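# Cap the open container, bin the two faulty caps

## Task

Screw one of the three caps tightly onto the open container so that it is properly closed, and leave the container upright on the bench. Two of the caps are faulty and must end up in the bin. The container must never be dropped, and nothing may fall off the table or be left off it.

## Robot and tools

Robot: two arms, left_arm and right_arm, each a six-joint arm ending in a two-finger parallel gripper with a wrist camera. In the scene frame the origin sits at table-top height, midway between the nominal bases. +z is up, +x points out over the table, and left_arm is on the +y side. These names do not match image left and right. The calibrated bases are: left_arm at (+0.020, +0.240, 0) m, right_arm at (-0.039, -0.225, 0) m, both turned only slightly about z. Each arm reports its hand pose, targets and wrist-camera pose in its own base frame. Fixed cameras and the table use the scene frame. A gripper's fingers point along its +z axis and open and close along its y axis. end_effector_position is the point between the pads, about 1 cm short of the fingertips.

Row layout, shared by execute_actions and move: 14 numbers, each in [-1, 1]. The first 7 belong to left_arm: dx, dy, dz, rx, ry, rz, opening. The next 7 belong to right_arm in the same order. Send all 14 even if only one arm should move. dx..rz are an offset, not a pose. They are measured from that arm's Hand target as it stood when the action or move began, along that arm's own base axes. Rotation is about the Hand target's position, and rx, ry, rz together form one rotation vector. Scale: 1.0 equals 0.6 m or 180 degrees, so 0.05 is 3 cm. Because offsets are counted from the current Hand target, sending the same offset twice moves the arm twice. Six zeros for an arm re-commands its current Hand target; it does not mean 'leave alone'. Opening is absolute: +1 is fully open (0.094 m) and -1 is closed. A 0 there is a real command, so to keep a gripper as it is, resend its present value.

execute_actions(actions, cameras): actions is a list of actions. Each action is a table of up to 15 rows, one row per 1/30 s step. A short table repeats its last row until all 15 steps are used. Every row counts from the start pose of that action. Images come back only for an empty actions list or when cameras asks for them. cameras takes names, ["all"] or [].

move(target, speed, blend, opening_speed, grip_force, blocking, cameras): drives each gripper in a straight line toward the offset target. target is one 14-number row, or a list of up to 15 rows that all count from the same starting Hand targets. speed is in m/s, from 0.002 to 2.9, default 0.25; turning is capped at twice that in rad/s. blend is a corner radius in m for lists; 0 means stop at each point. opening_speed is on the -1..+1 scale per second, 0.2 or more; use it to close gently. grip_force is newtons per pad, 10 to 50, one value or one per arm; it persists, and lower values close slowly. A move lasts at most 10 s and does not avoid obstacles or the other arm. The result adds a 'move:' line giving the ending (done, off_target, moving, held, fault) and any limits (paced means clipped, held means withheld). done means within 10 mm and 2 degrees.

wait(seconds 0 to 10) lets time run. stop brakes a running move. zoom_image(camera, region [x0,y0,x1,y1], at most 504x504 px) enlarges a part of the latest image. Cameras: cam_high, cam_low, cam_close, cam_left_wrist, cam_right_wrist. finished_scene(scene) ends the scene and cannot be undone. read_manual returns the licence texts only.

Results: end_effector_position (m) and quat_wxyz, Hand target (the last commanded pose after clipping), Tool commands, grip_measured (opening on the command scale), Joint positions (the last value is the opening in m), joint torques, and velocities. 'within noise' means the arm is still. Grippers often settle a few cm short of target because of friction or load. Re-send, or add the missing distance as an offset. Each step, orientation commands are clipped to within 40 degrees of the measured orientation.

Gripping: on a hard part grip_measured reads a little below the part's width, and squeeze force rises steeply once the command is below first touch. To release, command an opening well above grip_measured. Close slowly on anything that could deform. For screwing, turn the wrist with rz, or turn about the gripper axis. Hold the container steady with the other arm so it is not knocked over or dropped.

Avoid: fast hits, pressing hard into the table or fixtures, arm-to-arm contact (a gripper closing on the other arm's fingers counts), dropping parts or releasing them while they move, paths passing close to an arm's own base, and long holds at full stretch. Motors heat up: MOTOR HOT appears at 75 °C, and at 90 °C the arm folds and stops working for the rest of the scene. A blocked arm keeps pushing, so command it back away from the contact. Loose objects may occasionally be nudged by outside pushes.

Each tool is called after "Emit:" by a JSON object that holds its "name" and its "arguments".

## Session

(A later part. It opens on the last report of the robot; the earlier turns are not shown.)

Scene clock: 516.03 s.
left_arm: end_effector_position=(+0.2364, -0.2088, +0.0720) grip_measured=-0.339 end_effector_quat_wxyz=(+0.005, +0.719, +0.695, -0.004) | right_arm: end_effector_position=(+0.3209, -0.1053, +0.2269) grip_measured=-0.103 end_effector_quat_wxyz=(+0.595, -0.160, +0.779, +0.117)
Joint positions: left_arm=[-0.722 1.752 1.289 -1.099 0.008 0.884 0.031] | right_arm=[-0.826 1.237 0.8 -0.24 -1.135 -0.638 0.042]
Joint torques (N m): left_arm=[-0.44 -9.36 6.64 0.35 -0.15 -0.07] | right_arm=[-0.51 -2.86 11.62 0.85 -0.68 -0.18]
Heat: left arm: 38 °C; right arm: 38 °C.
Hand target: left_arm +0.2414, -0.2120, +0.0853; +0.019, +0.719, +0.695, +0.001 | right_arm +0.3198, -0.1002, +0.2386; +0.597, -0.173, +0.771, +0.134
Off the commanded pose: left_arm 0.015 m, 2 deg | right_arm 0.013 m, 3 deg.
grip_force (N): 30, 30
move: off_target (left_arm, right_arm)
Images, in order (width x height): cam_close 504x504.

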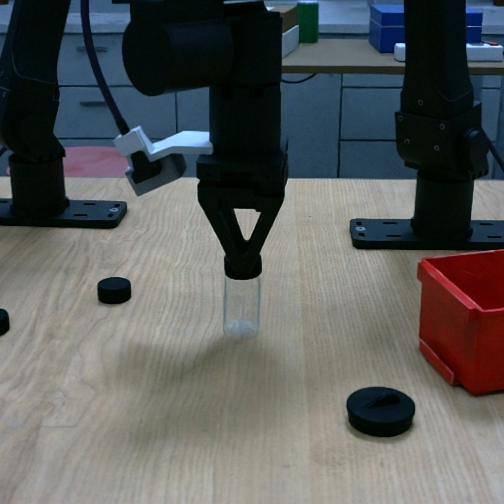

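Emit:
{"name": "move", "arguments": {"target": [0, 0, 0.005, 0, 0, 0, -0.45, 0, 0, 0, 0, 0, 0, -0.1], "speed": 0.02, "cameras": ["cam_close", "cam_left_wrist"]}}

Emit:
{"name": "zoom_image", "arguments": {"camera": "cam_close", "region": [205, 215, 295, 345]}}

Scene clock: 517.23 s.
left_arm: end_effector_position=(+0.2355, -0.2080, +0.0735) grip_measured=-0.339 end_effector_quat_wxyz=(+0.001, +0.719, +0.695, -0.004) | right_arm: end_effector_position=(+0.3209, -0.1053, +0.2269) grip_measured=-0.103 end_effector_quat_wxyz=(+0.595, -0.160, +0.779, +0.117)
Joint positions: left_arm=[-0.722 1.752 1.295 -1.112 0.008 0.884 0.031] | right_arm=[-0.826 1.237 0.8 -0.24 -1.135 -0.638 0.042]
Joint torques (N m): left_arm=[-0.64 -9.54 6.87 0.37 -0.16 -0.08] | right_arm=[-0.57 -3.02 11.28 0.91 -0.7 -0.15]
Heat: left arm: 38 °C; right arm: 38 °C.
Hand target: left_arm +0.2414, -0.2120, +0.0883; +0.019, +0.719, +0.695, +0.001 | right_arm +0.3198, -0.1002, +0.2386; +0.597, -0.173, +0.771, +0.134
Off the commanded pose: left_arm 0.016 m, 2 deg | right_arm 0.013 m, 3 deg.
grip_force (N): 30, 30
move: off_target (left_arm, right_arm)
camera_calibration:
cam_left_wrist: T_world_to_cam=[[-0.999752, 0.0222865, -0.000346374, 0.240307], [0.0200311, 0.905176, 0.424565, 0.188275], [0.0097756, 0.424452, -0.905397, 0.236803], [0, 0, 0, 1]] pos_world=[0.234161, -0.27629, 0.134549]
Images, in order (width x height): cam_close 504x504, cam_left_wrist 504x504.

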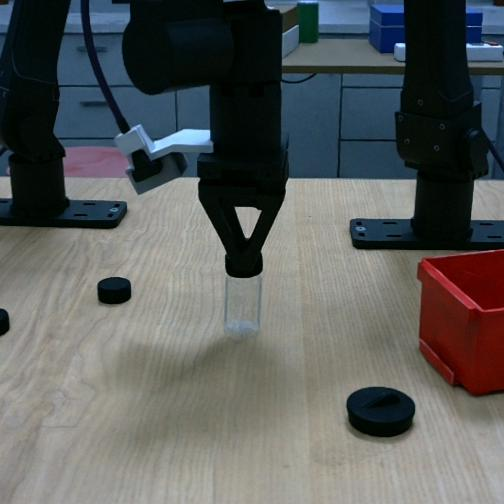

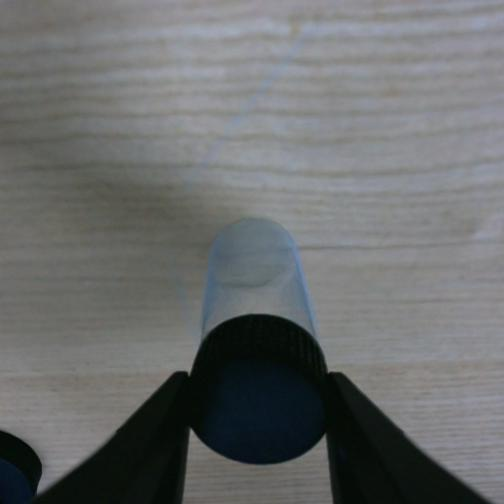

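Scaled by 3.877.

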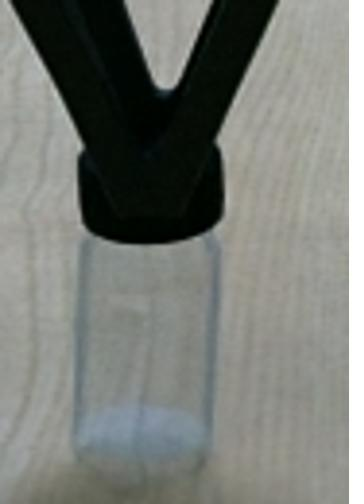

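Emit:
{"name": "move", "arguments": {"target": [0, 0, 0.005, 0, 0, 0, -0.45, 0, 0, 0, 0, 0, 0, -0.1], "speed": 0.02, "cameras": ["cam_close"]}}

Emit:
{"name": "zoom_image", "arguments": {"camera": "cam_close", "region": [205, 215, 295, 345]}}

Scene clock: 518.63 s.
left_arm: end_effector_position=(+0.2353, -0.2078, +0.0758) grip_measured=-0.339 end_effector_quat_wxyz=(+0.000, +0.719, +0.695, -0.004) | right_arm: end_effector_position=(+0.3209, -0.1053, +0.2269) grip_measured=-0.103 end_effector_quat_wxyz=(+0.595, -0.160, +0.779, +0.117)
Joint positions: left_arm=[-0.722 1.752 1.304 -1.124 0.008 0.884 0.031] | right_arm=[-0.826 1.237 0.8 -0.24 -1.135 -0.638 0.042]
Joint torques (N m): left_arm=[-0.65 -9.69 6.91 0.36 -0.16 -0.07] | right_arm=[-0.57 -2.91 11.47 0.8 -0.67 -0.2]
Heat: left arm: 38 °C; right arm: 38 °C.
Hand target: left_arm +0.2414, -0.2120, +0.0913; +0.019, +0.719, +0.695, +0.001 | right_arm +0.3198, -0.1002, +0.2386; +0.597, -0.173, +0.771, +0.134
Off the commanded pose: left_arm 0.017 m, 2 deg | right_arm 0.013 m, 3 deg.
grip_force (N): 30, 30
move: off_target (left_arm, right_arm)
Images, in order (width x height): cam_close 504x504.

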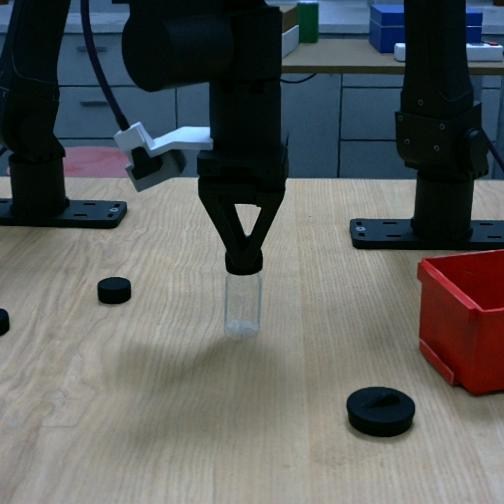

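Scaled by 3.877.

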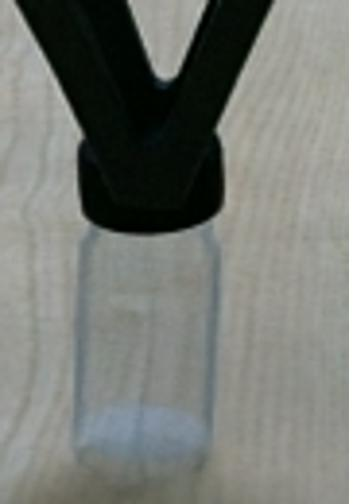

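Emit:
{"name": "move", "arguments": {"target": [-0.008, 0.005, 0.02, 0, 0, 0, -0.45, 0, 0, 0, 0, 0, 0, -0.1], "speed": 0.03, "cameras": ["cam_close"]}}

Emit:
{"name": "zoom_image", "arguments": {"camera": "cam_close", "region": [205, 215, 295, 345]}}

Scene clock: 521.97 s.
left_arm: end_effector_position=(+0.2313, -0.2043, +0.0827) grip_measured=-0.339 end_effector_quat_wxyz=(-0.008, +0.719, +0.695, -0.005) | right_arm: end_effector_position=(+0.3209, -0.1053, +0.2269) grip_measured=-0.103 end_effector_quat_wxyz=(+0.595, -0.160, +0.779, +0.117)
Joint positions: left_arm=[-0.722 1.743 1.321 -1.167 0.008 0.884 0.031] | right_arm=[-0.826 1.237 0.8 -0.24 -1.135 -0.638 0.042]
Joint torques (N m): left_arm=[-0.9 -11.12 6.83 0.35 -0.16 -0.09] | right_arm=[-0.62 -3.03 11.58 0.89 -0.68 -0.22]
Heat: left arm: 38 °C; right arm: 38 °C.
Hand target: left_arm +0.2366, -0.2090, +0.1033; +0.019, +0.719, +0.695, +0.001 | right_arm +0.3198, -0.1002, +0.2386; +0.597, -0.173, +0.771, +0.134
Off the commanded pose: left_arm 0.022 m, 3 deg | right_arm 0.013 m, 3 deg.
grip_force (N): 30, 30
move: off_target (left_arm, right_arm)
Images, in order (width x height): cam_close 504x504.

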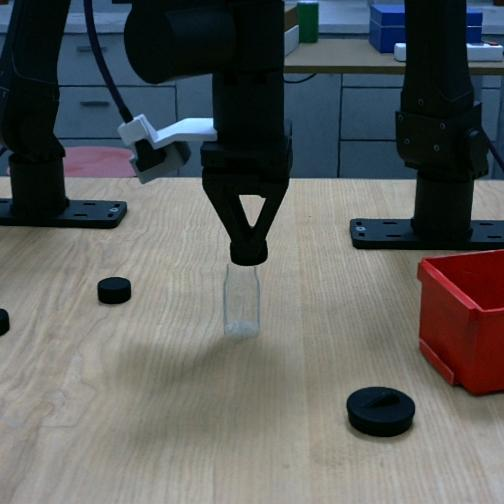

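Scaled by 3.877.

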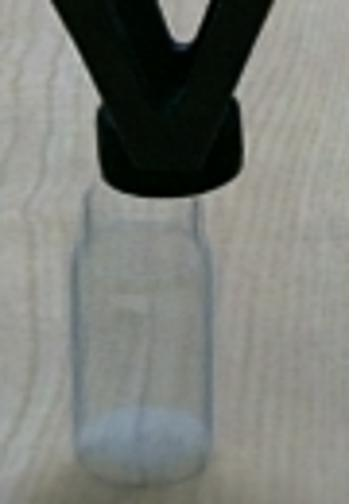

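Emit:
{"name": "zoom_image", "arguments": {"camera": "cam_close", "region": [220, 255, 265, 300]}}

Scaled by 11.200.

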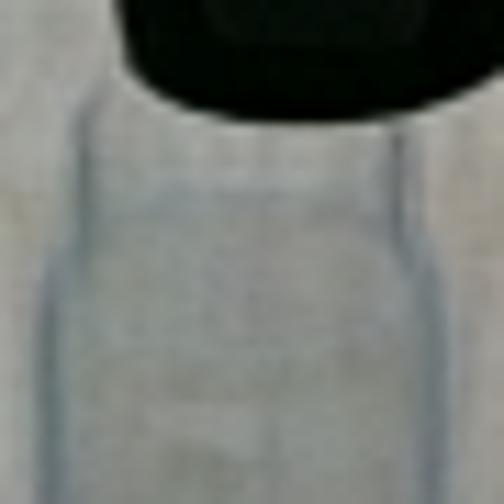

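Emit:
{"name": "move", "arguments": {"target": [0, 0.05, 0.1, 0, 0, 0, -0.45, 0, 0, 0, 0, 0, 0, -0.1], "speed": 0.1, "cameras": ["cam_close", "cam_left_wrist"]}}

Emit:
{"name": "zoom_image", "arguments": {"camera": "cam_close", "region": [217, 250, 267, 300]}}

Emit:
{"name": "zoom_image", "arguments": {"camera": "cam_left_wrist", "region": [180, 150, 330, 300]}}

Scene clock: 524.70 s.
left_arm: end_effector_position=(+0.2316, -0.1808, +0.1451) grip_measured=-0.339 end_effector_quat_wxyz=(-0.005, +0.717, +0.697, -0.004) | right_arm: end_effector_position=(+0.3209, -0.1053, +0.2269) grip_measured=-0.103 end_effector_quat_wxyz=(+0.595, -0.160, +0.779, +0.117)
Joint positions: left_arm=[-0.662 1.666 1.482 -1.399 0.007 0.938 0.031] | right_arm=[-0.826 1.237 0.8 -0.24 -1.135 -0.638 0.042]
Joint torques (N m): left_arm=[0.39 -9.78 6.86 0.34 -0.12 0.11] | right_arm=[-0.65 -2.93 11.6 0.85 -0.7 -0.23]
Heat: left arm: 38 °C; right arm: 38 °C.
Hand target: left_arm +0.2366, -0.1790, +0.1633; +0.019, +0.719, +0.695, +0.001 | right_arm +0.3198, -0.1002, +0.2386; +0.597, -0.173, +0.771, +0.134
Off the commanded pose: left_arm 0.019 m, 3 deg | right_arm 0.013 m, 3 deg.
grip_force (N): 30, 30
move: off_target (left_arm, right_arm)
camera_calibration:
cam_left_wrist: T_world_to_cam=[[-0.999827, 0.0160794, 0.00930678, 0.233274], [0.0185238, 0.901215, 0.432976, 0.131745], [-0.00142543, 0.433073, -0.901358, 0.293649], [0, 0, 0, 1]] pos_world=[0.231212, -0.249653, 0.205469]
Images, in order (width x height): cam_close 504x504, cam_left_wrist 504x504.

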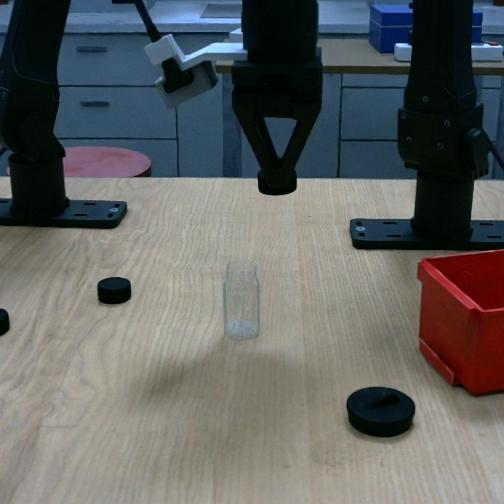

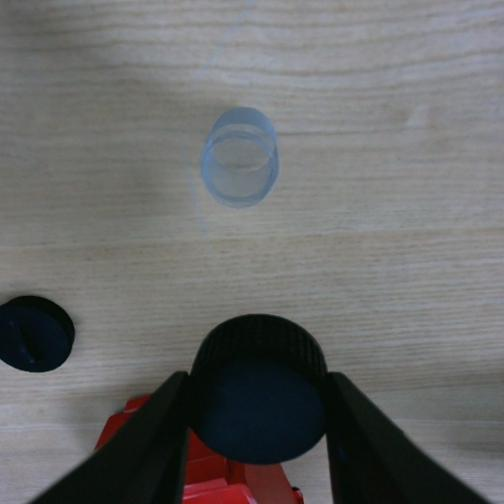

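Scaled by 10.080.

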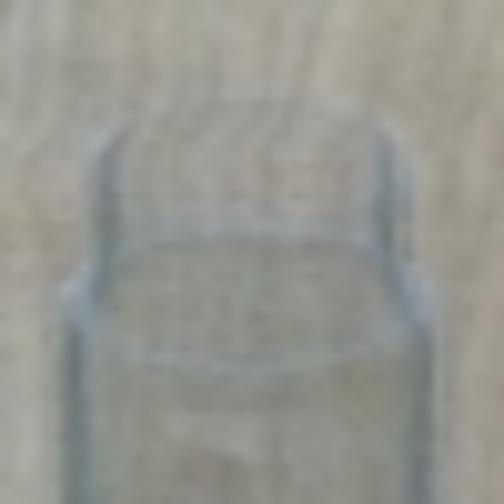

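Scaled by 3.360.

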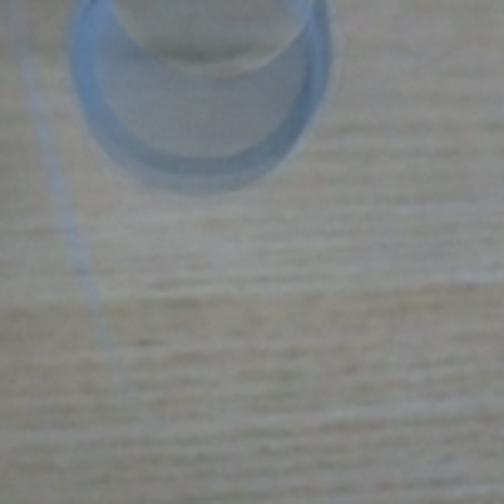

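Emit:
{"name": "move", "arguments": {"target": [[0.039, 0.015, 0.095, -0.0007, 0.0135, 0.5107, -0.45, 0, 0, 0, 0, 0, 0, -0.1], [0.272, -0.018, 0.194, -0.424, -0.399, 0.367, -0.45, 0, 0, 0, 0, 0, 0, -0.1]], "speed": 0.3, "blend": [0.03, 0], "cameras": ["cam_close", "cam_low"]}}

Scene clock: 533.07 s.
left_arm: end_effector_position=(+0.3986, -0.1914, +0.2741) grip_measured=-0.339 end_effector_quat_wxyz=(+0.741, +0.005, +0.671, +0.013) | right_arm: end_effector_position=(+0.3209, -0.1053, +0.2269) grip_measured=-0.103 end_effector_quat_wxyz=(+0.595, -0.160, +0.779, +0.117)
Joint positions: left_arm=[-0.726 1.532 0.724 0.942 -0.732 0.116 0.031] | right_arm=[-0.826 1.237 0.8 -0.24 -1.135 -0.638 0.042]
Joint torques (N m): left_arm=[0.61 -5.82 3.59 2.32 0.28 0.04] | right_arm=[-0.55 -2.73 11.36 0.88 -0.67 -0.19]
Heat: left arm: 38 °C; right arm: 38 °C.
Hand target: left_arm +0.3998, -0.1898, +0.2797; +0.754, +0.001, +0.656, +0.000 | right_arm +0.3198, -0.1002, +0.2386; +0.597, -0.173, +0.771, +0.134
Off the commanded pose: left_arm 0.006 m, 3 deg | right_arm 0.013 m, 3 deg.
grip_force (N): 30, 30
move: off_target (left_arm, right_arm)
Images, in order (width x height): cam_low 504x504, cam_close 504x504.

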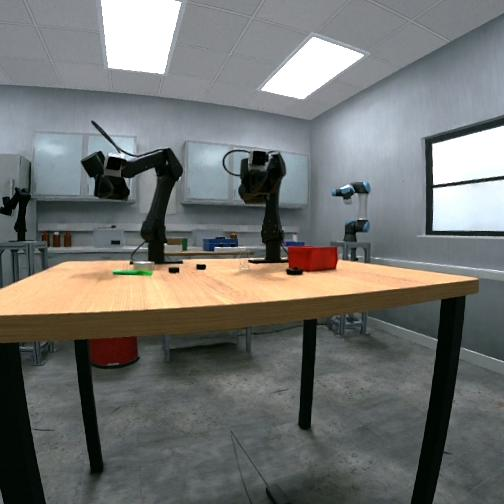

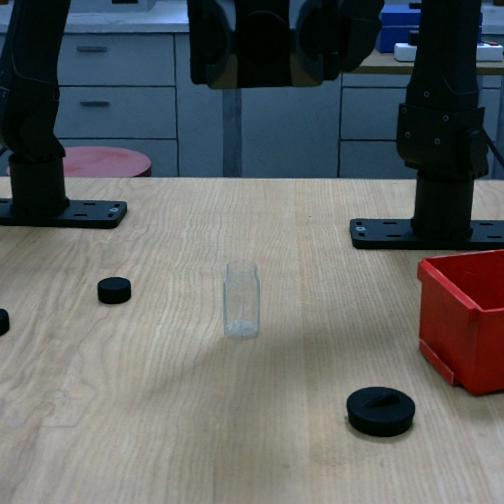

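Emit:
{"name": "zoom_image", "arguments": {"camera": "cam_close", "region": [215, 0, 315, 100]}}

Scaled by 5.040.

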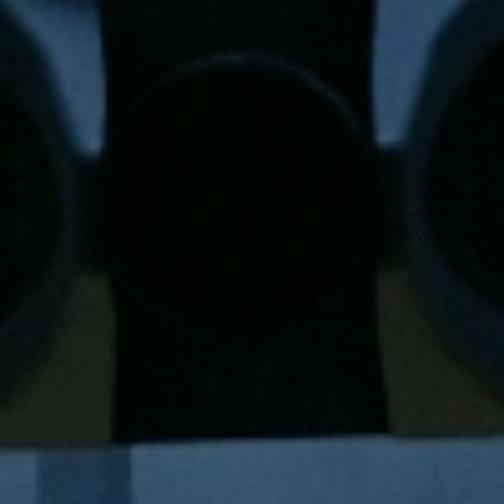

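Emit:
{"name": "move", "arguments": {"target": [[-0.0667, -0.0167, -0.0667, 0, 0.5443, 0.0007, -0.45, 0, 0, 0, 0, 0, 0, -0.1], [-0.108, -0.1837, -0.2162, 0.417, 0.417, -0.3624, -0.45, 0, 0, 0, 0, 0, 0, -0.1]], "speed": 0.3, "blend": [0.03, 0], "cameras": ["cam_close", "cam_left_wrist"]}}

Scene clock: 549.83 s.
left_arm: end_effector_position=(+0.3353, -0.2963, +0.1467) grip_measured=-0.339 end_effector_quat_wxyz=(+0.036, +0.700, +0.713, +0.010) | right_arm: end_effector_position=(+0.3209, -0.1053, +0.2269) grip_measured=-0.103 end_effector_quat_wxyz=(+0.595, -0.160, +0.779, +0.117)
Joint positions: left_arm=[-0.732 2.263 2.323 -1.558 -0.016 0.821 0.031] | right_arm=[-0.826 1.237 0.8 -0.24 -1.135 -0.638 0.042]
Joint torques (N m): left_arm=[-0.5 -11.54 6.98 0.47 0.06 0.11] | right_arm=[-0.53 -3 11.34 0.83 -0.65 -0.2]
Heat: left arm: 38 °C; right arm: 39 °C.
Hand target: left_arm +0.3350, -0.3000, +0.1500; +0.000, +0.707, +0.707, +0.000 | right_arm +0.3198, -0.1002, +0.2386; +0.597, -0.173, +0.771, +0.134
Off the commanded pose: left_arm 0.005 m, 4 deg | right_arm 0.013 m, 3 deg.
joint sent to its limit (left arm) — joint 4 (wrist pitch), lower limit. The joint targets are off in position and orientation.
grip_force (N): 30, 30
move: off_target (left_arm, right_arm)
camera_calibration:
cam_left_wrist: T_world_to_cam=[[-0.997193, -0.0318053, -0.0677761, 0.334969], [-0.0561245, 0.916717, 0.395576, 0.268352], [0.0495501, 0.39827, -0.915929, 0.320046], [0, 0, 0, 1]] pos_world=[0.333232, -0.362814, 0.209689]
Images, in order (width x height): cam_close 504x504, cam_left_wrist 504x504.

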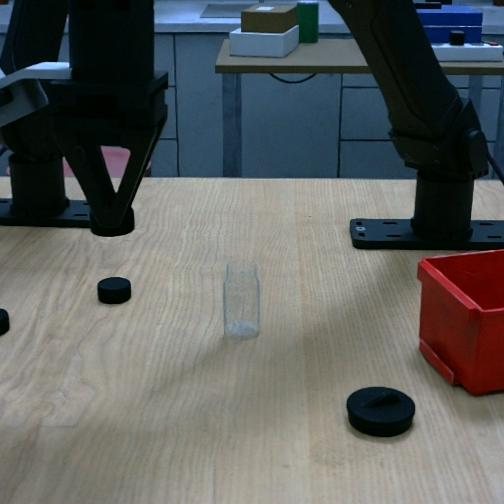

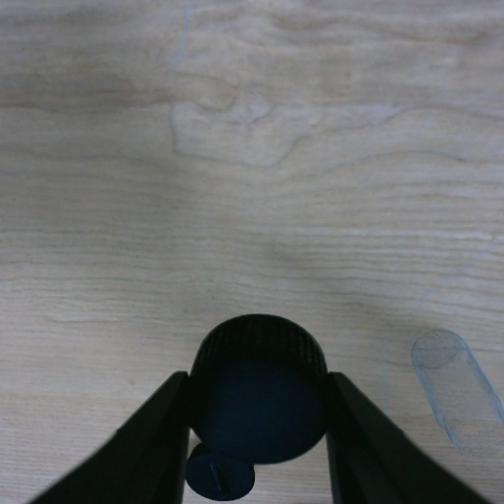

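Emit:
{"name": "move", "arguments": {"target": [0.01, 0, -0.217, 0, 0, 0, -0.45, 0, 0, 0, 0, 0, 0, -0.1], "speed": 0.12, "cameras": ["cam_close"]}}

Emit:
{"name": "zoom_image", "arguments": {"camera": "cam_close", "region": [60, 320, 180, 440]}}

Scene clock: 551.87 s.
left_arm: end_effector_position=(+0.3376, -0.2984, +0.0265) grip_measured=-0.339 end_effector_quat_wxyz=(-0.004, +0.704, +0.710, +0.008) | right_arm: end_effector_position=(+0.3209, -0.1053, +0.2269) grip_measured=-0.103 end_effector_quat_wxyz=(+0.595, -0.160, +0.779, +0.117)
Joint positions: left_arm=[-0.732 2.333 1.964 -1.208 -0.016 0.829 0.031] | right_arm=[-0.826 1.237 0.8 -0.24 -1.135 -0.638 0.042]
Joint torques (N m): left_arm=[0.31 -12.63 3.7 0.74 0.06 0.11] | right_arm=[-0.46 -2.86 11.37 0.85 -0.68 -0.18]
Heat: left arm: 38 °C; right arm: 39 °C.
Hand target: left_arm +0.3410, -0.3000, +0.0198; +0.000, +0.707, +0.707, +0.000 | right_arm +0.3198, -0.1002, +0.2386; +0.597, -0.173, +0.771, +0.134
Off the commanded pose: left_arm 0.008 m, 1 deg | right_arm 0.013 m, 3 deg.
grip_force (N): 30, 30
move: off_target (right_arm)
Images, in order (width x height): cam_close 504x504.

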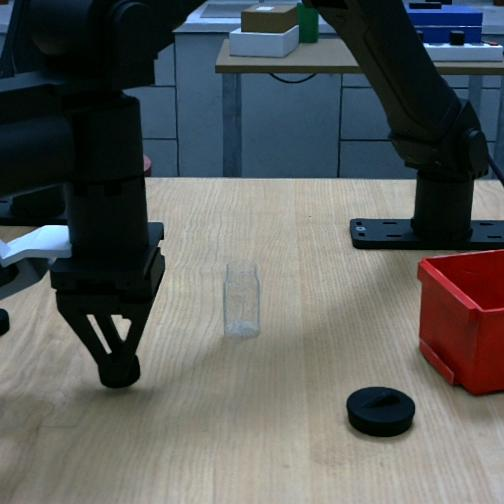

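Scaled by 4.200.

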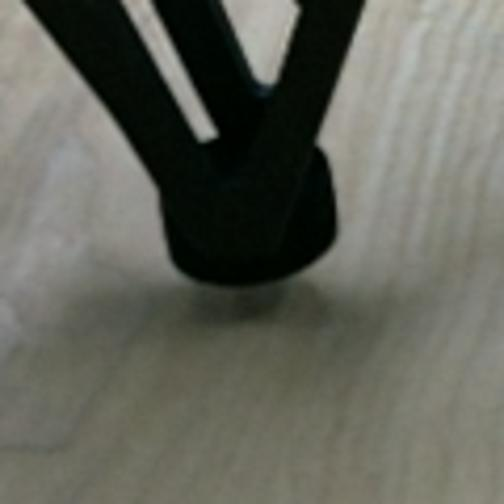

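Emit:
{"name": "move", "arguments": {"target": [0, 0.002, -0.0125, 0, 0, 0, -0.45, 0, 0, 0, 0, 0, 0, -0.1], "speed": 0.05, "cameras": ["cam_close"]}}

Emit:
{"name": "zoom_image", "arguments": {"camera": "cam_close", "region": [60, 320, 180, 440]}}

Scene clock: 553.03 s.
left_arm: end_effector_position=(+0.3382, -0.2989, +0.0211) grip_measured=-0.339 end_effector_quat_wxyz=(-0.001, +0.704, +0.710, +0.008) | right_arm: end_effector_position=(+0.3209, -0.1053, +0.2269) grip_measured=-0.103 end_effector_quat_wxyz=(+0.595, -0.160, +0.779, +0.117)
Joint positions: left_arm=[-0.732 2.333 1.942 -1.181 -0.016 0.83 0.031] | right_arm=[-0.826 1.237 0.8 -0.24 -1.135 -0.638 0.042]
Joint torques (N m): left_arm=[0.46 -12.49 3.3 0.75 0.07 0.1] | right_arm=[-0.61 -2.96 11.6 0.83 -0.71 -0.22]
Heat: left arm: 39 °C; right arm: 39 °C.
Hand target: left_arm +0.3410, -0.2988, +0.0123; +0.000, +0.707, +0.707, +0.000 | right_arm +0.3198, -0.1002, +0.2386; +0.597, -0.173, +0.771, +0.134
Off the commanded pose: left_arm 0.009 m, 1 deg | right_arm 0.013 m, 3 deg.
grip_force (N): 30, 30
move: off_target (right_arm)
Images, in order (width x height): cam_close 504x504.

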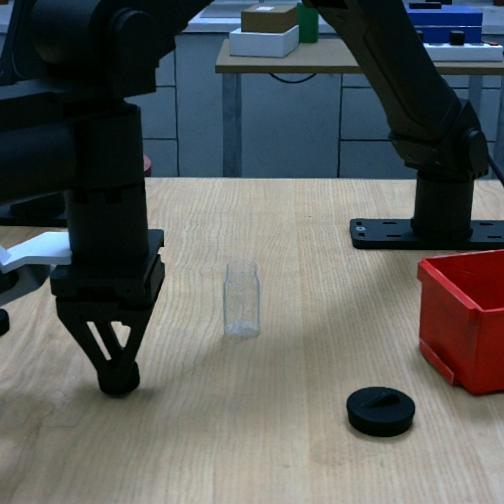

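Scaled by 4.200.

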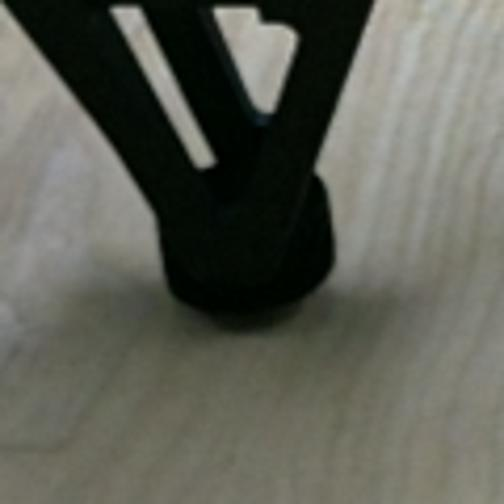

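Emit:
{"name": "move", "arguments": {"target": [0, 0.001, -0.006, 0, 0, 0, -0.45, 0, 0, 0, 0, 0, 0, -0.1], "speed": 0.04}}

Emit:
{"name": "move", "arguments": {"target": [0, 0, 0, 0, 0, 0, 0.1, 0, 0, 0, 0, 0, 0, -0.1], "opening_speed": 0.5, "cameras": ["cam_close", "cam_left_wrist"]}}

Emit:
{"name": "zoom_image", "arguments": {"camera": "cam_close", "region": [60, 320, 180, 440]}}

Scene clock: 554.13 s.
left_arm: end_effector_position=(+0.3381, -0.2988, +0.0181) grip_measured=-0.339 end_effector_quat_wxyz=(+0.000, +0.705, +0.709, +0.008) | right_arm: end_effector_position=(+0.3209, -0.1053, +0.2269) grip_measured=-0.103 end_effector_quat_wxyz=(+0.595, -0.160, +0.779, +0.117)
Joint positions: left_arm=[-0.732 2.333 1.93 -1.167 -0.016 0.832 0.031] | right_arm=[-0.826 1.237 0.8 -0.24 -1.135 -0.638 0.042]
Joint torques (N m): left_arm=[0.51 -12.4 3.28 0.75 0.07 0.11] | right_arm=[-0.58 -2.96 11.45 0.84 -0.72 -0.24]
Heat: left arm: 39 °C; right arm: 39 °C.
Hand target: left_arm +0.3410, -0.2982, +0.0087; +0.000, +0.707, +0.707, +0.000 | right_arm +0.3198, -0.1002, +0.2386; +0.597, -0.173, +0.771, +0.134
Off the commanded pose: left_arm 0.010 m, 1 deg | right_arm 0.013 m, 3 deg.
grip_force (N): 30, 30
move: off_target (right_arm)

Scene clock: 555.73 s.
left_arm: end_effector_position=(+0.3381, -0.2988, +0.0181) grip_measured=+0.097 end_effector_quat_wxyz=(+0.000, +0.705, +0.709, +0.008) | right_arm: end_effector_position=(+0.3209, -0.1053, +0.2269) grip_measured=-0.103 end_effector_quat_wxyz=(+0.595, -0.160, +0.779, +0.117)
Joint positions: left_arm=[-0.732 2.333 1.93 -1.167 -0.016 0.832 0.052] | right_arm=[-0.826 1.237 0.8 -0.24 -1.135 -0.638 0.042]
Joint torques (N m): left_arm=[0.54 -12.4 3.29 0.74 0.06 0.11] | right_arm=[-0.7 -3.12 11.55 0.82 -0.64 -0.23]
Heat: left arm: 39 °C; right arm: 39 °C.
Hand target: left_arm +0.3410, -0.2982, +0.0087; +0.000, +0.707, +0.707, +0.000 | right_arm +0.3198, -0.1002, +0.2386; +0.597, -0.173, +0.771, +0.134
Off the commanded pose: left_arm 0.010 m, 1 deg | right_arm 0.013 m, 3 deg.
grip_force (N): 30, 30
move: off_target (right_arm)
camera_calibration:
cam_left_wrist: T_world_to_cam=[[-0.999697, -0.0190256, -0.0156246, 0.332746], [-0.023972, 0.896808, 0.441769, 0.304068], [0.00560739, 0.44201, -0.896993, 0.230674], [0, 0, 0, 1]] pos_world=[0.338641, -0.368321, 0.077784]
Images, in order (width x height): cam_close 504x504, cam_left_wrist 504x504.

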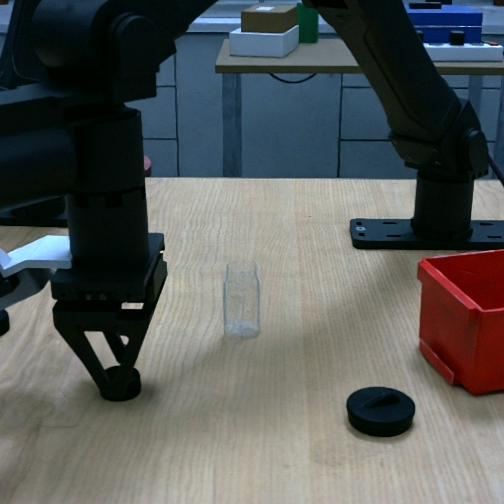

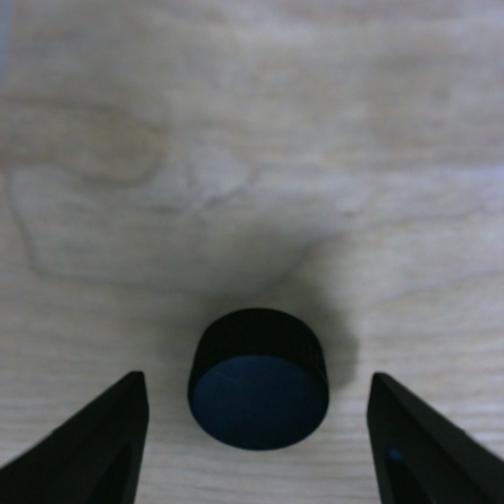

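Scaled by 4.200.

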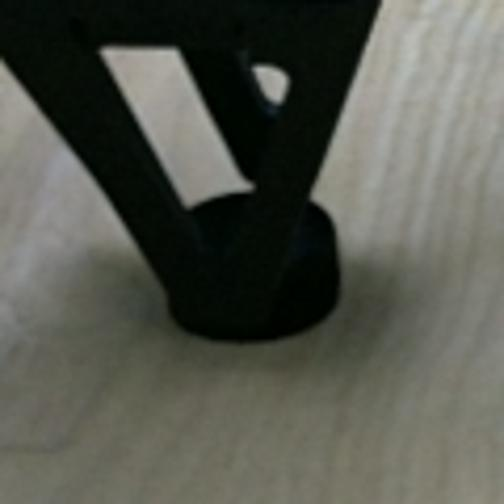

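Emit:
{"name": "move", "arguments": {"target": [[0, 0, 0.18, 0, 0, 0, 0.1, 0, 0, 0, 0, 0, 0, -0.1], [-0.285, -0.07, 0.155, 0, 0, 0, 0.1, 0, 0, 0, 0, 0, 0, -0.1]], "speed": 0.2, "blend": [0.03, 0], "cameras": ["cam_close", "cam_left_wrist"]}}

Scene clock: 558.80 s.
left_arm: end_effector_position=(+0.1672, -0.3369, +0.0875) grip_measured=+0.097 end_effector_quat_wxyz=(-0.027, +0.715, +0.699, +0.016) | right_arm: end_effector_position=(+0.3209, -0.1053, +0.2269) grip_measured=-0.103 end_effector_quat_wxyz=(+0.595, -0.160, +0.779, +0.117)
Joint positions: left_arm=[-1.119 2.042 1.737 -1.326 -0.013 0.475 0.052] | right_arm=[-0.826 1.237 0.8 -0.24 -1.135 -0.638 0.042]
Joint torques (N m): left_arm=[0.29 -14.98 3.25 0.63 0.05 -0.12] | right_arm=[-0.59 -2.84 11.43 0.84 -0.66 -0.22]
Heat: left arm: 40 °C; right arm: 39 °C.
Hand target: left_arm +0.1700, -0.3402, +0.1017; +0.000, +0.707, +0.707, +0.000 | right_arm +0.3198, -0.1002, +0.2386; +0.597, -0.173, +0.771, +0.134
Off the commanded pose: left_arm 0.015 m, 4 deg | right_arm 0.013 m, 3 deg.
grip_force (N): 30, 30
move: off_target (left_arm, right_arm)
camera_calibration:
cam_left_wrist: T_world_to_cam=[[-0.999885, 0.0101328, 0.0112513, 0.169807], [0.0143189, 0.874365, 0.485058, 0.28572], [-0.00492275, 0.485163, -0.87441, 0.325009], [0, 0, 0, 1]] pos_world=[0.167296, -0.409227, 0.14369]
Images, in order (width x height): cam_close 504x504, cam_left_wrist 504x504.

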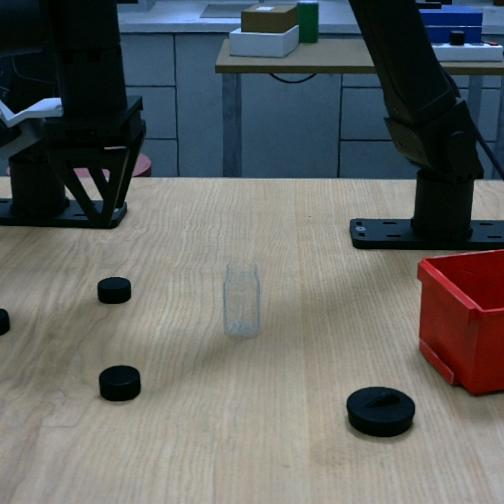

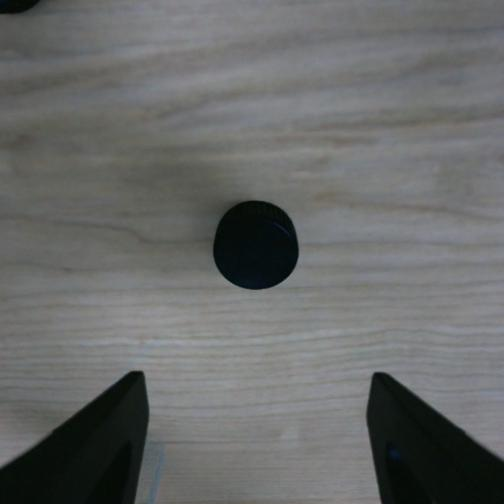

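Emit:
{"name": "move", "arguments": {"target": [0.002, 0, -0.145, 0, 0, 0, 0.1, 0, 0, 0, 0, 0, 0, -0.1], "speed": 0.1, "cameras": ["cam_close", "cam_left_wrist"]}}

Emit:
{"name": "zoom_image", "arguments": {"camera": "cam_close", "region": [60, 230, 180, 350]}}

Scene clock: 560.70 s.
left_arm: end_effector_position=(+0.1679, -0.3383, +0.0214) grip_measured=+0.097 end_effector_quat_wxyz=(-0.001, +0.715, +0.699, +0.007) | right_arm: end_effector_position=(+0.3209, -0.1053, +0.2269) grip_measured=-0.103 end_effector_quat_wxyz=(+0.595, -0.160, +0.779, +0.117)
Joint positions: left_arm=[-1.119 2.046 1.477 -1.009 -0.013 0.475 0.052] | right_arm=[-0.826 1.237 0.8 -0.24 -1.135 -0.638 0.042]
Joint torques (N m): left_arm=[0.51 -9.89 3.28 0.77 0.04 -0.1] | right_arm=[-0.54 -3.08 11.4 0.83 -0.68 -0.21]
Heat: left arm: 40 °C; right arm: 39 °C.
Hand target: left_arm +0.1712, -0.3402, +0.0147; +0.000, +0.707, +0.707, +0.000 | right_arm +0.3198, -0.1002, +0.2386; +0.597, -0.173, +0.771, +0.134
Off the commanded pose: left_arm 0.008 m, 2 deg | right_arm 0.013 m, 3 deg.
grip_force (N): 30, 30
move: off_target (right_arm)
camera_calibration:
cam_left_wrist: T_world_to_cam=[[-0.999869, 0.0101558, -0.0125919, 0.171727], [0.00353519, 0.896741, 0.442542, 0.32923], [0.015786, 0.442439, -0.89666, 0.250509], [0, 0, 0, 1]] pos_world=[0.166587, -0.407813, 0.081086]
Images, in order (width x height): cam_close 504x504, cam_left_wrist 504x504.

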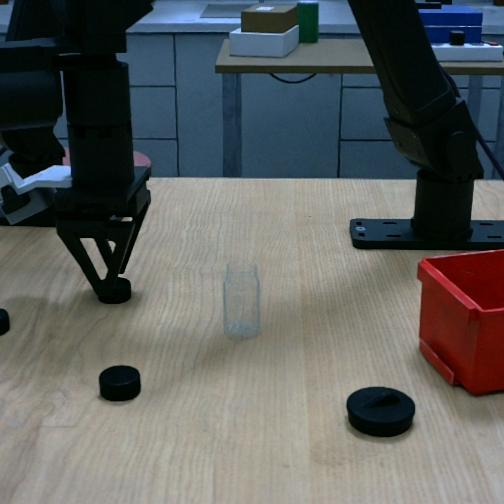

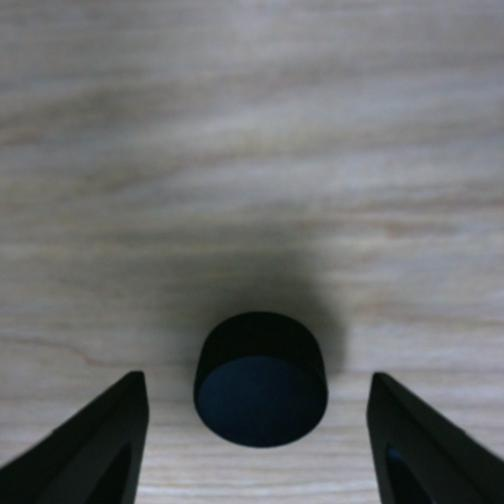

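Scaled by 4.200.

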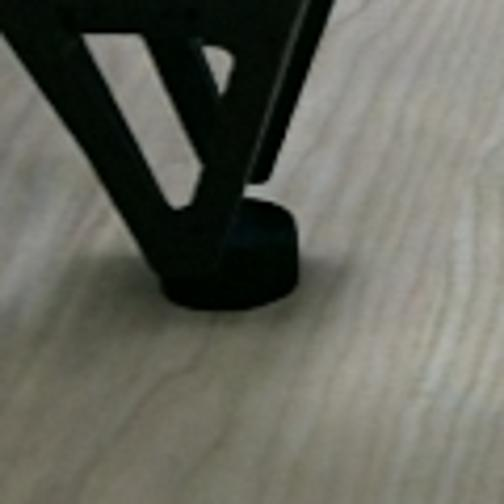

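Emit:
{"name": "move", "arguments": {"target": [0, 0.001, -0.0135, 0, 0, 0, 0.1, 0, 0, 0, 0, 0, 0, -0.1], "speed": 0.05}}

Emit:
{"name": "move", "arguments": {"target": [0, 0, 0, 0, 0, 0, -0.45, 0, 0, 0, 0, 0, 0, -0.1], "opening_speed": 0.6, "cameras": ["cam_left_wrist"]}}

Scene clock: 561.97 s.
left_arm: end_effector_position=(+0.1679, -0.3383, +0.0144) grip_measured=+0.097 end_effector_quat_wxyz=(+0.000, +0.715, +0.699, +0.007) | right_arm: end_effector_position=(+0.3209, -0.1053, +0.2269) grip_measured=-0.103 end_effector_quat_wxyz=(+0.595, -0.160, +0.779, +0.117)
Joint positions: left_arm=[-1.119 2.052 1.458 -0.98 -0.013 0.475 0.052] | right_arm=[-0.826 1.237 0.8 -0.24 -1.135 -0.638 0.042]
Joint torques (N m): left_arm=[0.59 -9.73 3.15 0.77 0.04 -0.09] | right_arm=[-0.62 -2.95 11.63 0.84 -0.67 -0.19]
Heat: left arm: 40 °C; right arm: 39 °C.
Hand target: left_arm +0.1712, -0.3396, +0.0066; +0.000, +0.707, +0.707, +0.000 | right_arm +0.3198, -0.1002, +0.2386; +0.597, -0.173, +0.771, +0.134
Off the commanded pose: left_arm 0.009 m, 2 deg | right_arm 0.013 m, 3 deg.
grip_force (N): 30, 30
move: off_target (right_arm)

Scene clock: 563.73 s.
left_arm: end_effector_position=(+0.1679, -0.3383, +0.0144) grip_measured=-0.339 end_effector_quat_wxyz=(+0.000, +0.715, +0.699, +0.007) | right_arm: end_effector_position=(+0.3209, -0.1053, +0.2269) grip_measured=-0.103 end_effector_quat_wxyz=(+0.595, -0.160, +0.779, +0.117)
Joint positions: left_arm=[-1.119 2.052 1.458 -0.98 -0.013 0.475 0.031] | right_arm=[-0.826 1.237 0.8 -0.24 -1.135 -0.638 0.042]
Joint torques (N m): left_arm=[0.59 -9.7 3.17 0.77 0.04 -0.1] | right_arm=[-0.58 -2.96 11.38 0.89 -0.69 -0.23]
Heat: left arm: 40 °C; right arm: 39 °C.
Hand target: left_arm +0.1712, -0.3396, +0.0066; +0.000, +0.707, +0.707, +0.000 | right_arm +0.3198, -0.1002, +0.2386; +0.597, -0.173, +0.771, +0.134
Off the commanded pose: left_arm 0.009 m, 2 deg | right_arm 0.013 m, 3 deg.
grip_force (N): 30, 30
move: off_target (right_arm)
camera_calibration:
cam_left_wrist: T_world_to_cam=[[-0.999851, 0.0101116, -0.0139616, 0.171626], [0.00293663, 0.897972, 0.440044, 0.33286], [0.0169866, 0.439937, -0.897868, 0.243195], [0, 0, 0, 1]] pos_world=[0.166492, -0.407624, 0.0742803]
Images, in order (width x height): cam_left_wrist 504x504.

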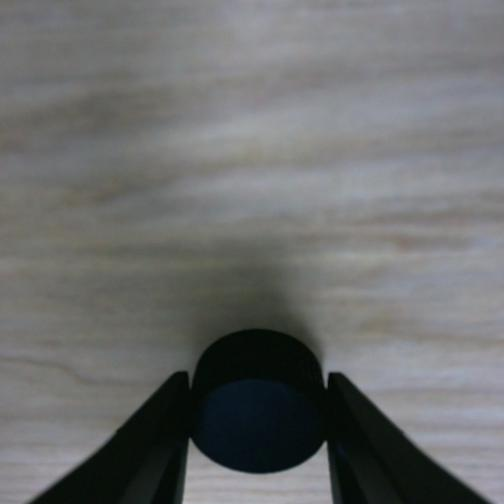

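Emit:
{"name": "move", "arguments": {"target": [[0, 0, 0.2557, 0, 0, 0, -0.45, 0, 0, 0, 0, 0, 0, -0.1], [0.1122, 0.216, 0.239, 0, 0, 0, -0.45, 0, 0, 0, 0, 0, 0, -0.1]], "speed": 0.2, "blend": [0.04, 0], "cameras": ["cam_left_wrist", "cam_close"]}}

Emit:
{"name": "zoom_image", "arguments": {"camera": "cam_close", "region": [170, 150, 330, 350]}}

Emit:
{"name": "zoom_image", "arguments": {"camera": "cam_left_wrist", "region": [160, 140, 340, 320]}}

Scene clock: 566.57 s.
left_arm: end_effector_position=(+0.2373, -0.2083, +0.1412) grip_measured=-0.339 end_effector_quat_wxyz=(-0.026, +0.703, +0.711, +0.005) | right_arm: end_effector_position=(+0.3209, -0.1053, +0.2269) grip_measured=-0.103 end_effector_quat_wxyz=(+0.595, -0.160, +0.779, +0.117)
Joint positions: left_arm=[-0.731 1.789 1.608 -1.441 -0.013 0.827 0.031] | right_arm=[-0.826 1.237 0.8 -0.24 -1.135 -0.638 0.042]
Joint torques (N m): left_arm=[-0.05 -11.74 3.25 0.64 0.04 0.1] | right_arm=[-0.55 -3.08 11.55 0.85 -0.74 -0.21]
Heat: left arm: 40 °C; right arm: 39 °C.
Hand target: left_arm +0.2385, -0.2100, +0.1500; +0.000, +0.707, +0.707, +0.000 | right_arm +0.3198, -0.1002, +0.2386; +0.597, -0.173, +0.771, +0.134
Off the commanded pose: left_arm 0.009 m, 3 deg | right_arm 0.013 m, 3 deg.
grip_force (N): 30, 30
move: off_target (left_arm, right_arm)
camera_calibration:
cam_left_wrist: T_world_to_cam=[[-0.999379, -0.0254046, 0.0244083, 0.228571], [-0.0108985, 0.881778, 0.471538, 0.155671], [-0.033502, 0.470979, -0.881508, 0.314738], [0, 0, 0, 1]] pos_world=[0.24067, -0.279695, 0.198461]
Images, in order (width x height): cam_close 504x504, cam_left_wrist 504x504.

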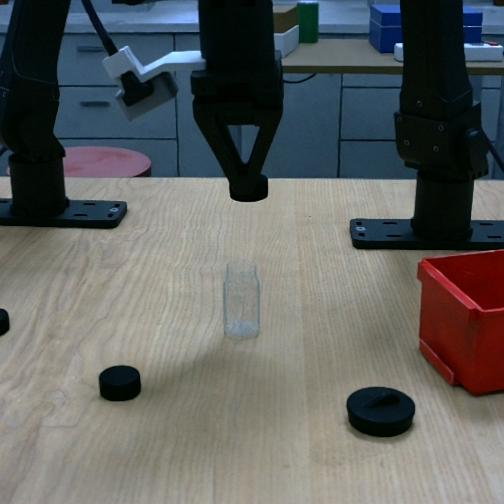

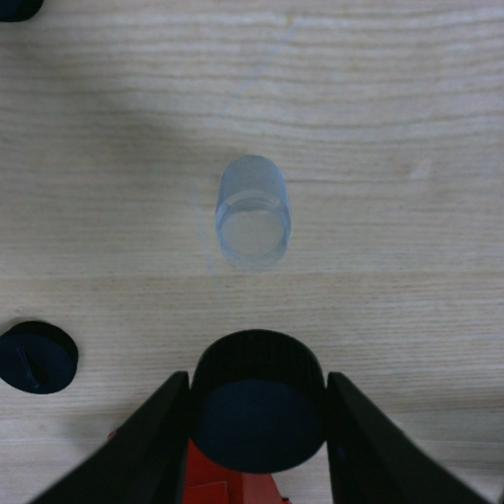

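Scaled by 2.520.

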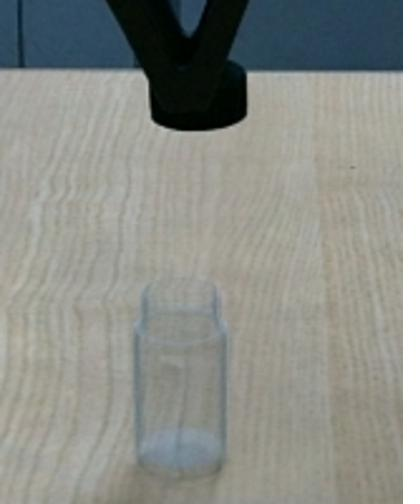

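Scaled by 2.800.

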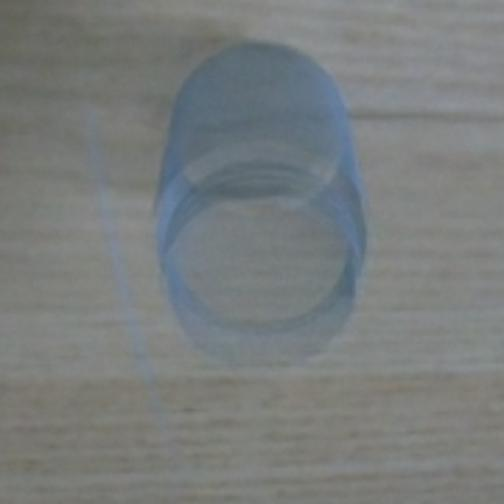

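Emit:
{"name": "move", "arguments": {"target": [-0.0013, -0.0132, -0.083, 0, 0, 0, -0.45, 0, 0, 0, 0, 0, 0, -0.1], "speed": 0.1, "cameras": ["cam_left_wrist", "cam_close"]}}

Emit:
{"name": "zoom_image", "arguments": {"camera": "cam_close", "region": [190, 200, 310, 350]}}

Emit:
{"name": "zoom_image", "arguments": {"camera": "cam_left_wrist", "region": [170, 180, 350, 360]}}

Scene clock: 568.27 s.
left_arm: end_effector_position=(+0.2370, -0.2139, +0.0979) grip_measured=-0.339 end_effector_quat_wxyz=(-0.015, +0.708, +0.706, +0.006) | right_arm: end_effector_position=(+0.3209, -0.1053, +0.2269) grip_measured=-0.103 end_effector_quat_wxyz=(+0.595, -0.160, +0.779, +0.117)
Joint positions: left_arm=[-0.745 1.785 1.433 -1.248 -0.013 0.827 0.031] | right_arm=[-0.826 1.237 0.8 -0.24 -1.135 -0.638 0.042]
Joint torques (N m): left_arm=[-0.59 -9.76 3.25 0.7 0.04 -0.08] | right_arm=[-0.5 -2.93 11.64 0.87 -0.69 -0.18]
Heat: left arm: 40 °C; right arm: 39 °C.
Hand target: left_arm +0.2377, -0.2179, +0.1002; +0.000, +0.707, +0.707, +0.000 | right_arm +0.3198, -0.1002, +0.2386; +0.597, -0.173, +0.771, +0.134
Off the commanded pose: left_arm 0.005 m, 2 deg | right_arm 0.013 m, 3 deg.
grip_force (N): 30, 30
move: off_target (right_arm)
camera_calibration:
cam_left_wrist: T_world_to_cam=[[-0.999897, -0.0113748, 0.00876853, 0.23383], [-0.00608758, 0.888633, 0.458579, 0.182579], [-0.0130083, 0.458479, -0.88861, 0.272339], [0, 0, 0, 1]] pos_world=[0.23846, -0.284447, 0.156226]
Images, in order (width x height): cam_close 504x504, cam_left_wrist 504x504.

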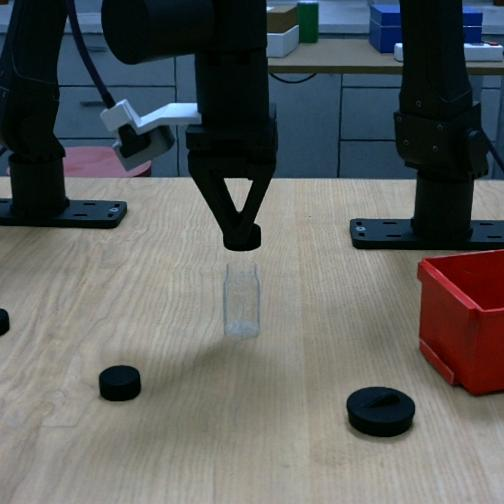

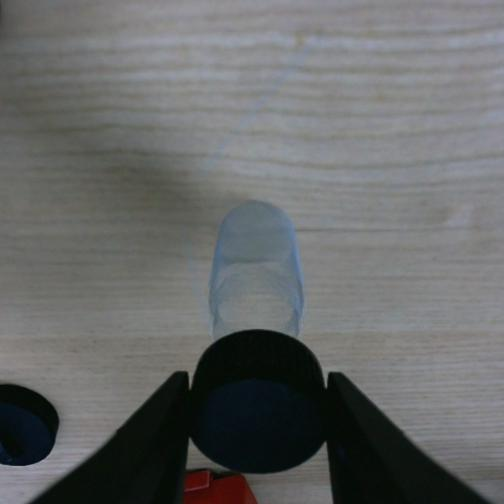

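Scaled by 3.360.

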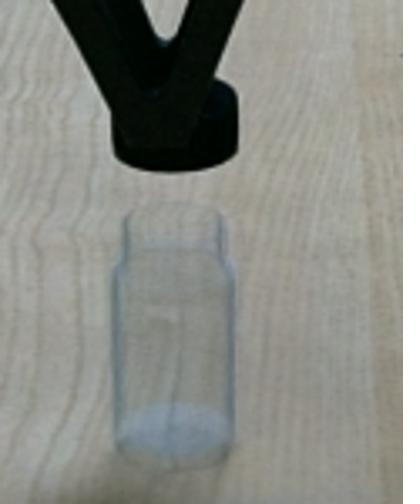

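Scaled by 2.800.

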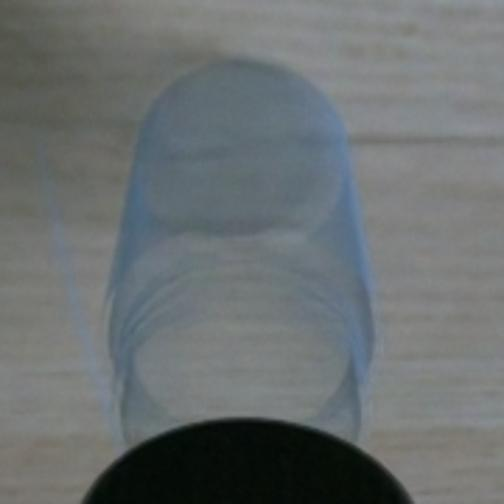

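Emit:
{"name": "move", "arguments": {"target": [0.002, 0.001, -0.0283, 0, 0, 0, -0.45, 0, 0, 0, 0, 0, 0, -0.1], "speed": 0.06, "cameras": ["cam_left_wrist", "cam_close"]}}

Emit:
{"name": "zoom_image", "arguments": {"camera": "cam_close", "region": [195, 215, 285, 345]}}

Emit:
{"name": "zoom_image", "arguments": {"camera": "cam_left_wrist", "region": [170, 190, 350, 370]}}

Scene clock: 569.60 s.
left_arm: end_effector_position=(+0.2372, -0.2141, +0.0840) grip_measured=-0.339 end_effector_quat_wxyz=(-0.011, +0.708, +0.707, +0.006) | right_arm: end_effector_position=(+0.3209, -0.1053, +0.2269) grip_measured=-0.103 end_effector_quat_wxyz=(+0.595, -0.160, +0.779, +0.117)
Joint positions: left_arm=[-0.745 1.785 1.378 -1.184 -0.013 0.827 0.031] | right_arm=[-0.826 1.237 0.8 -0.24 -1.135 -0.638 0.042]
Joint torques (N m): left_arm=[-0.23 -8.91 3.25 0.72 0.03 -0.04] | right_arm=[-0.57 -2.88 11.63 0.88 -0.69 -0.2]
Heat: left arm: 40 °C; right arm: 39 °C.
Hand target: left_arm +0.2389, -0.2173, +0.0832; +0.000, +0.707, +0.707, +0.000 | right_arm +0.3198, -0.1002, +0.2386; +0.597, -0.173, +0.771, +0.134
Off the commanded pose: left_arm 0.004 m, 1 deg | right_arm 0.013 m, 3 deg.
grip_force (N): 30, 30
move: off_target (right_arm)
camera_calibration:
cam_left_wrist: T_world_to_cam=[[-0.999933, -0.0113605, 0.00208615, 0.234743], [-0.00918306, 0.891464, 0.452999, 0.190912], [-0.00700603, 0.45295, -0.891508, 0.257748], [0, 0, 0, 1]] pos_world=[0.238286, -0.284272, 0.142812]
Images, in order (width x height): cam_close 504x504, cam_left_wrist 504x504.

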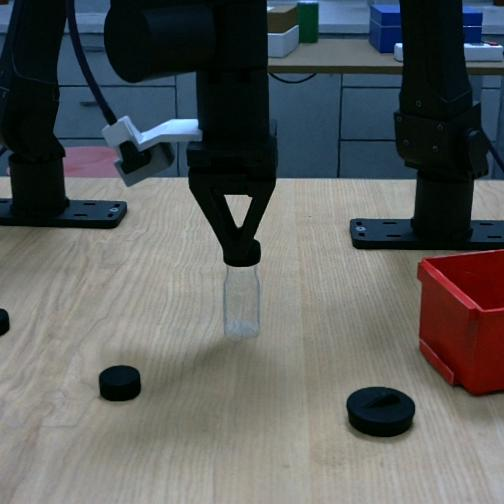

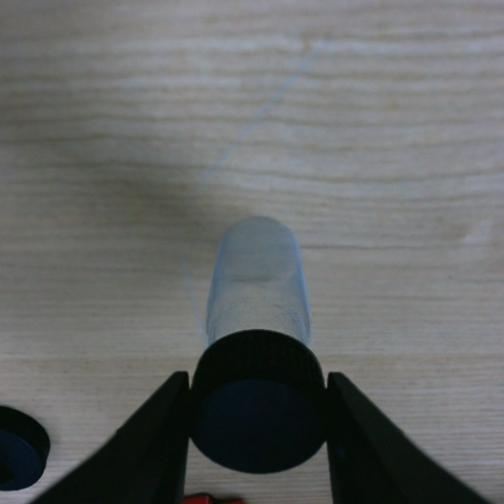

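Scaled by 3.877.

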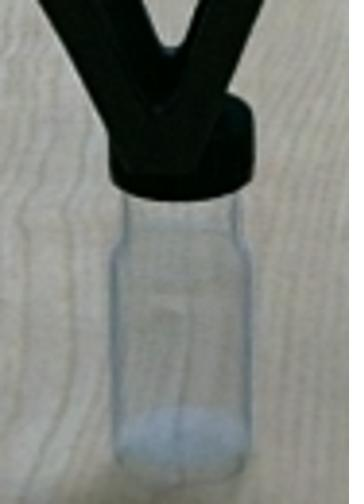

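Scaled by 2.800.

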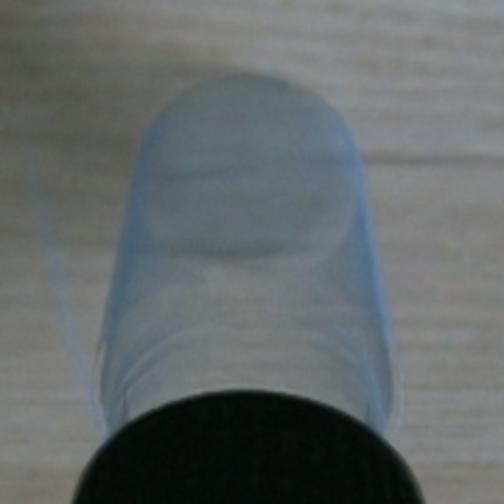

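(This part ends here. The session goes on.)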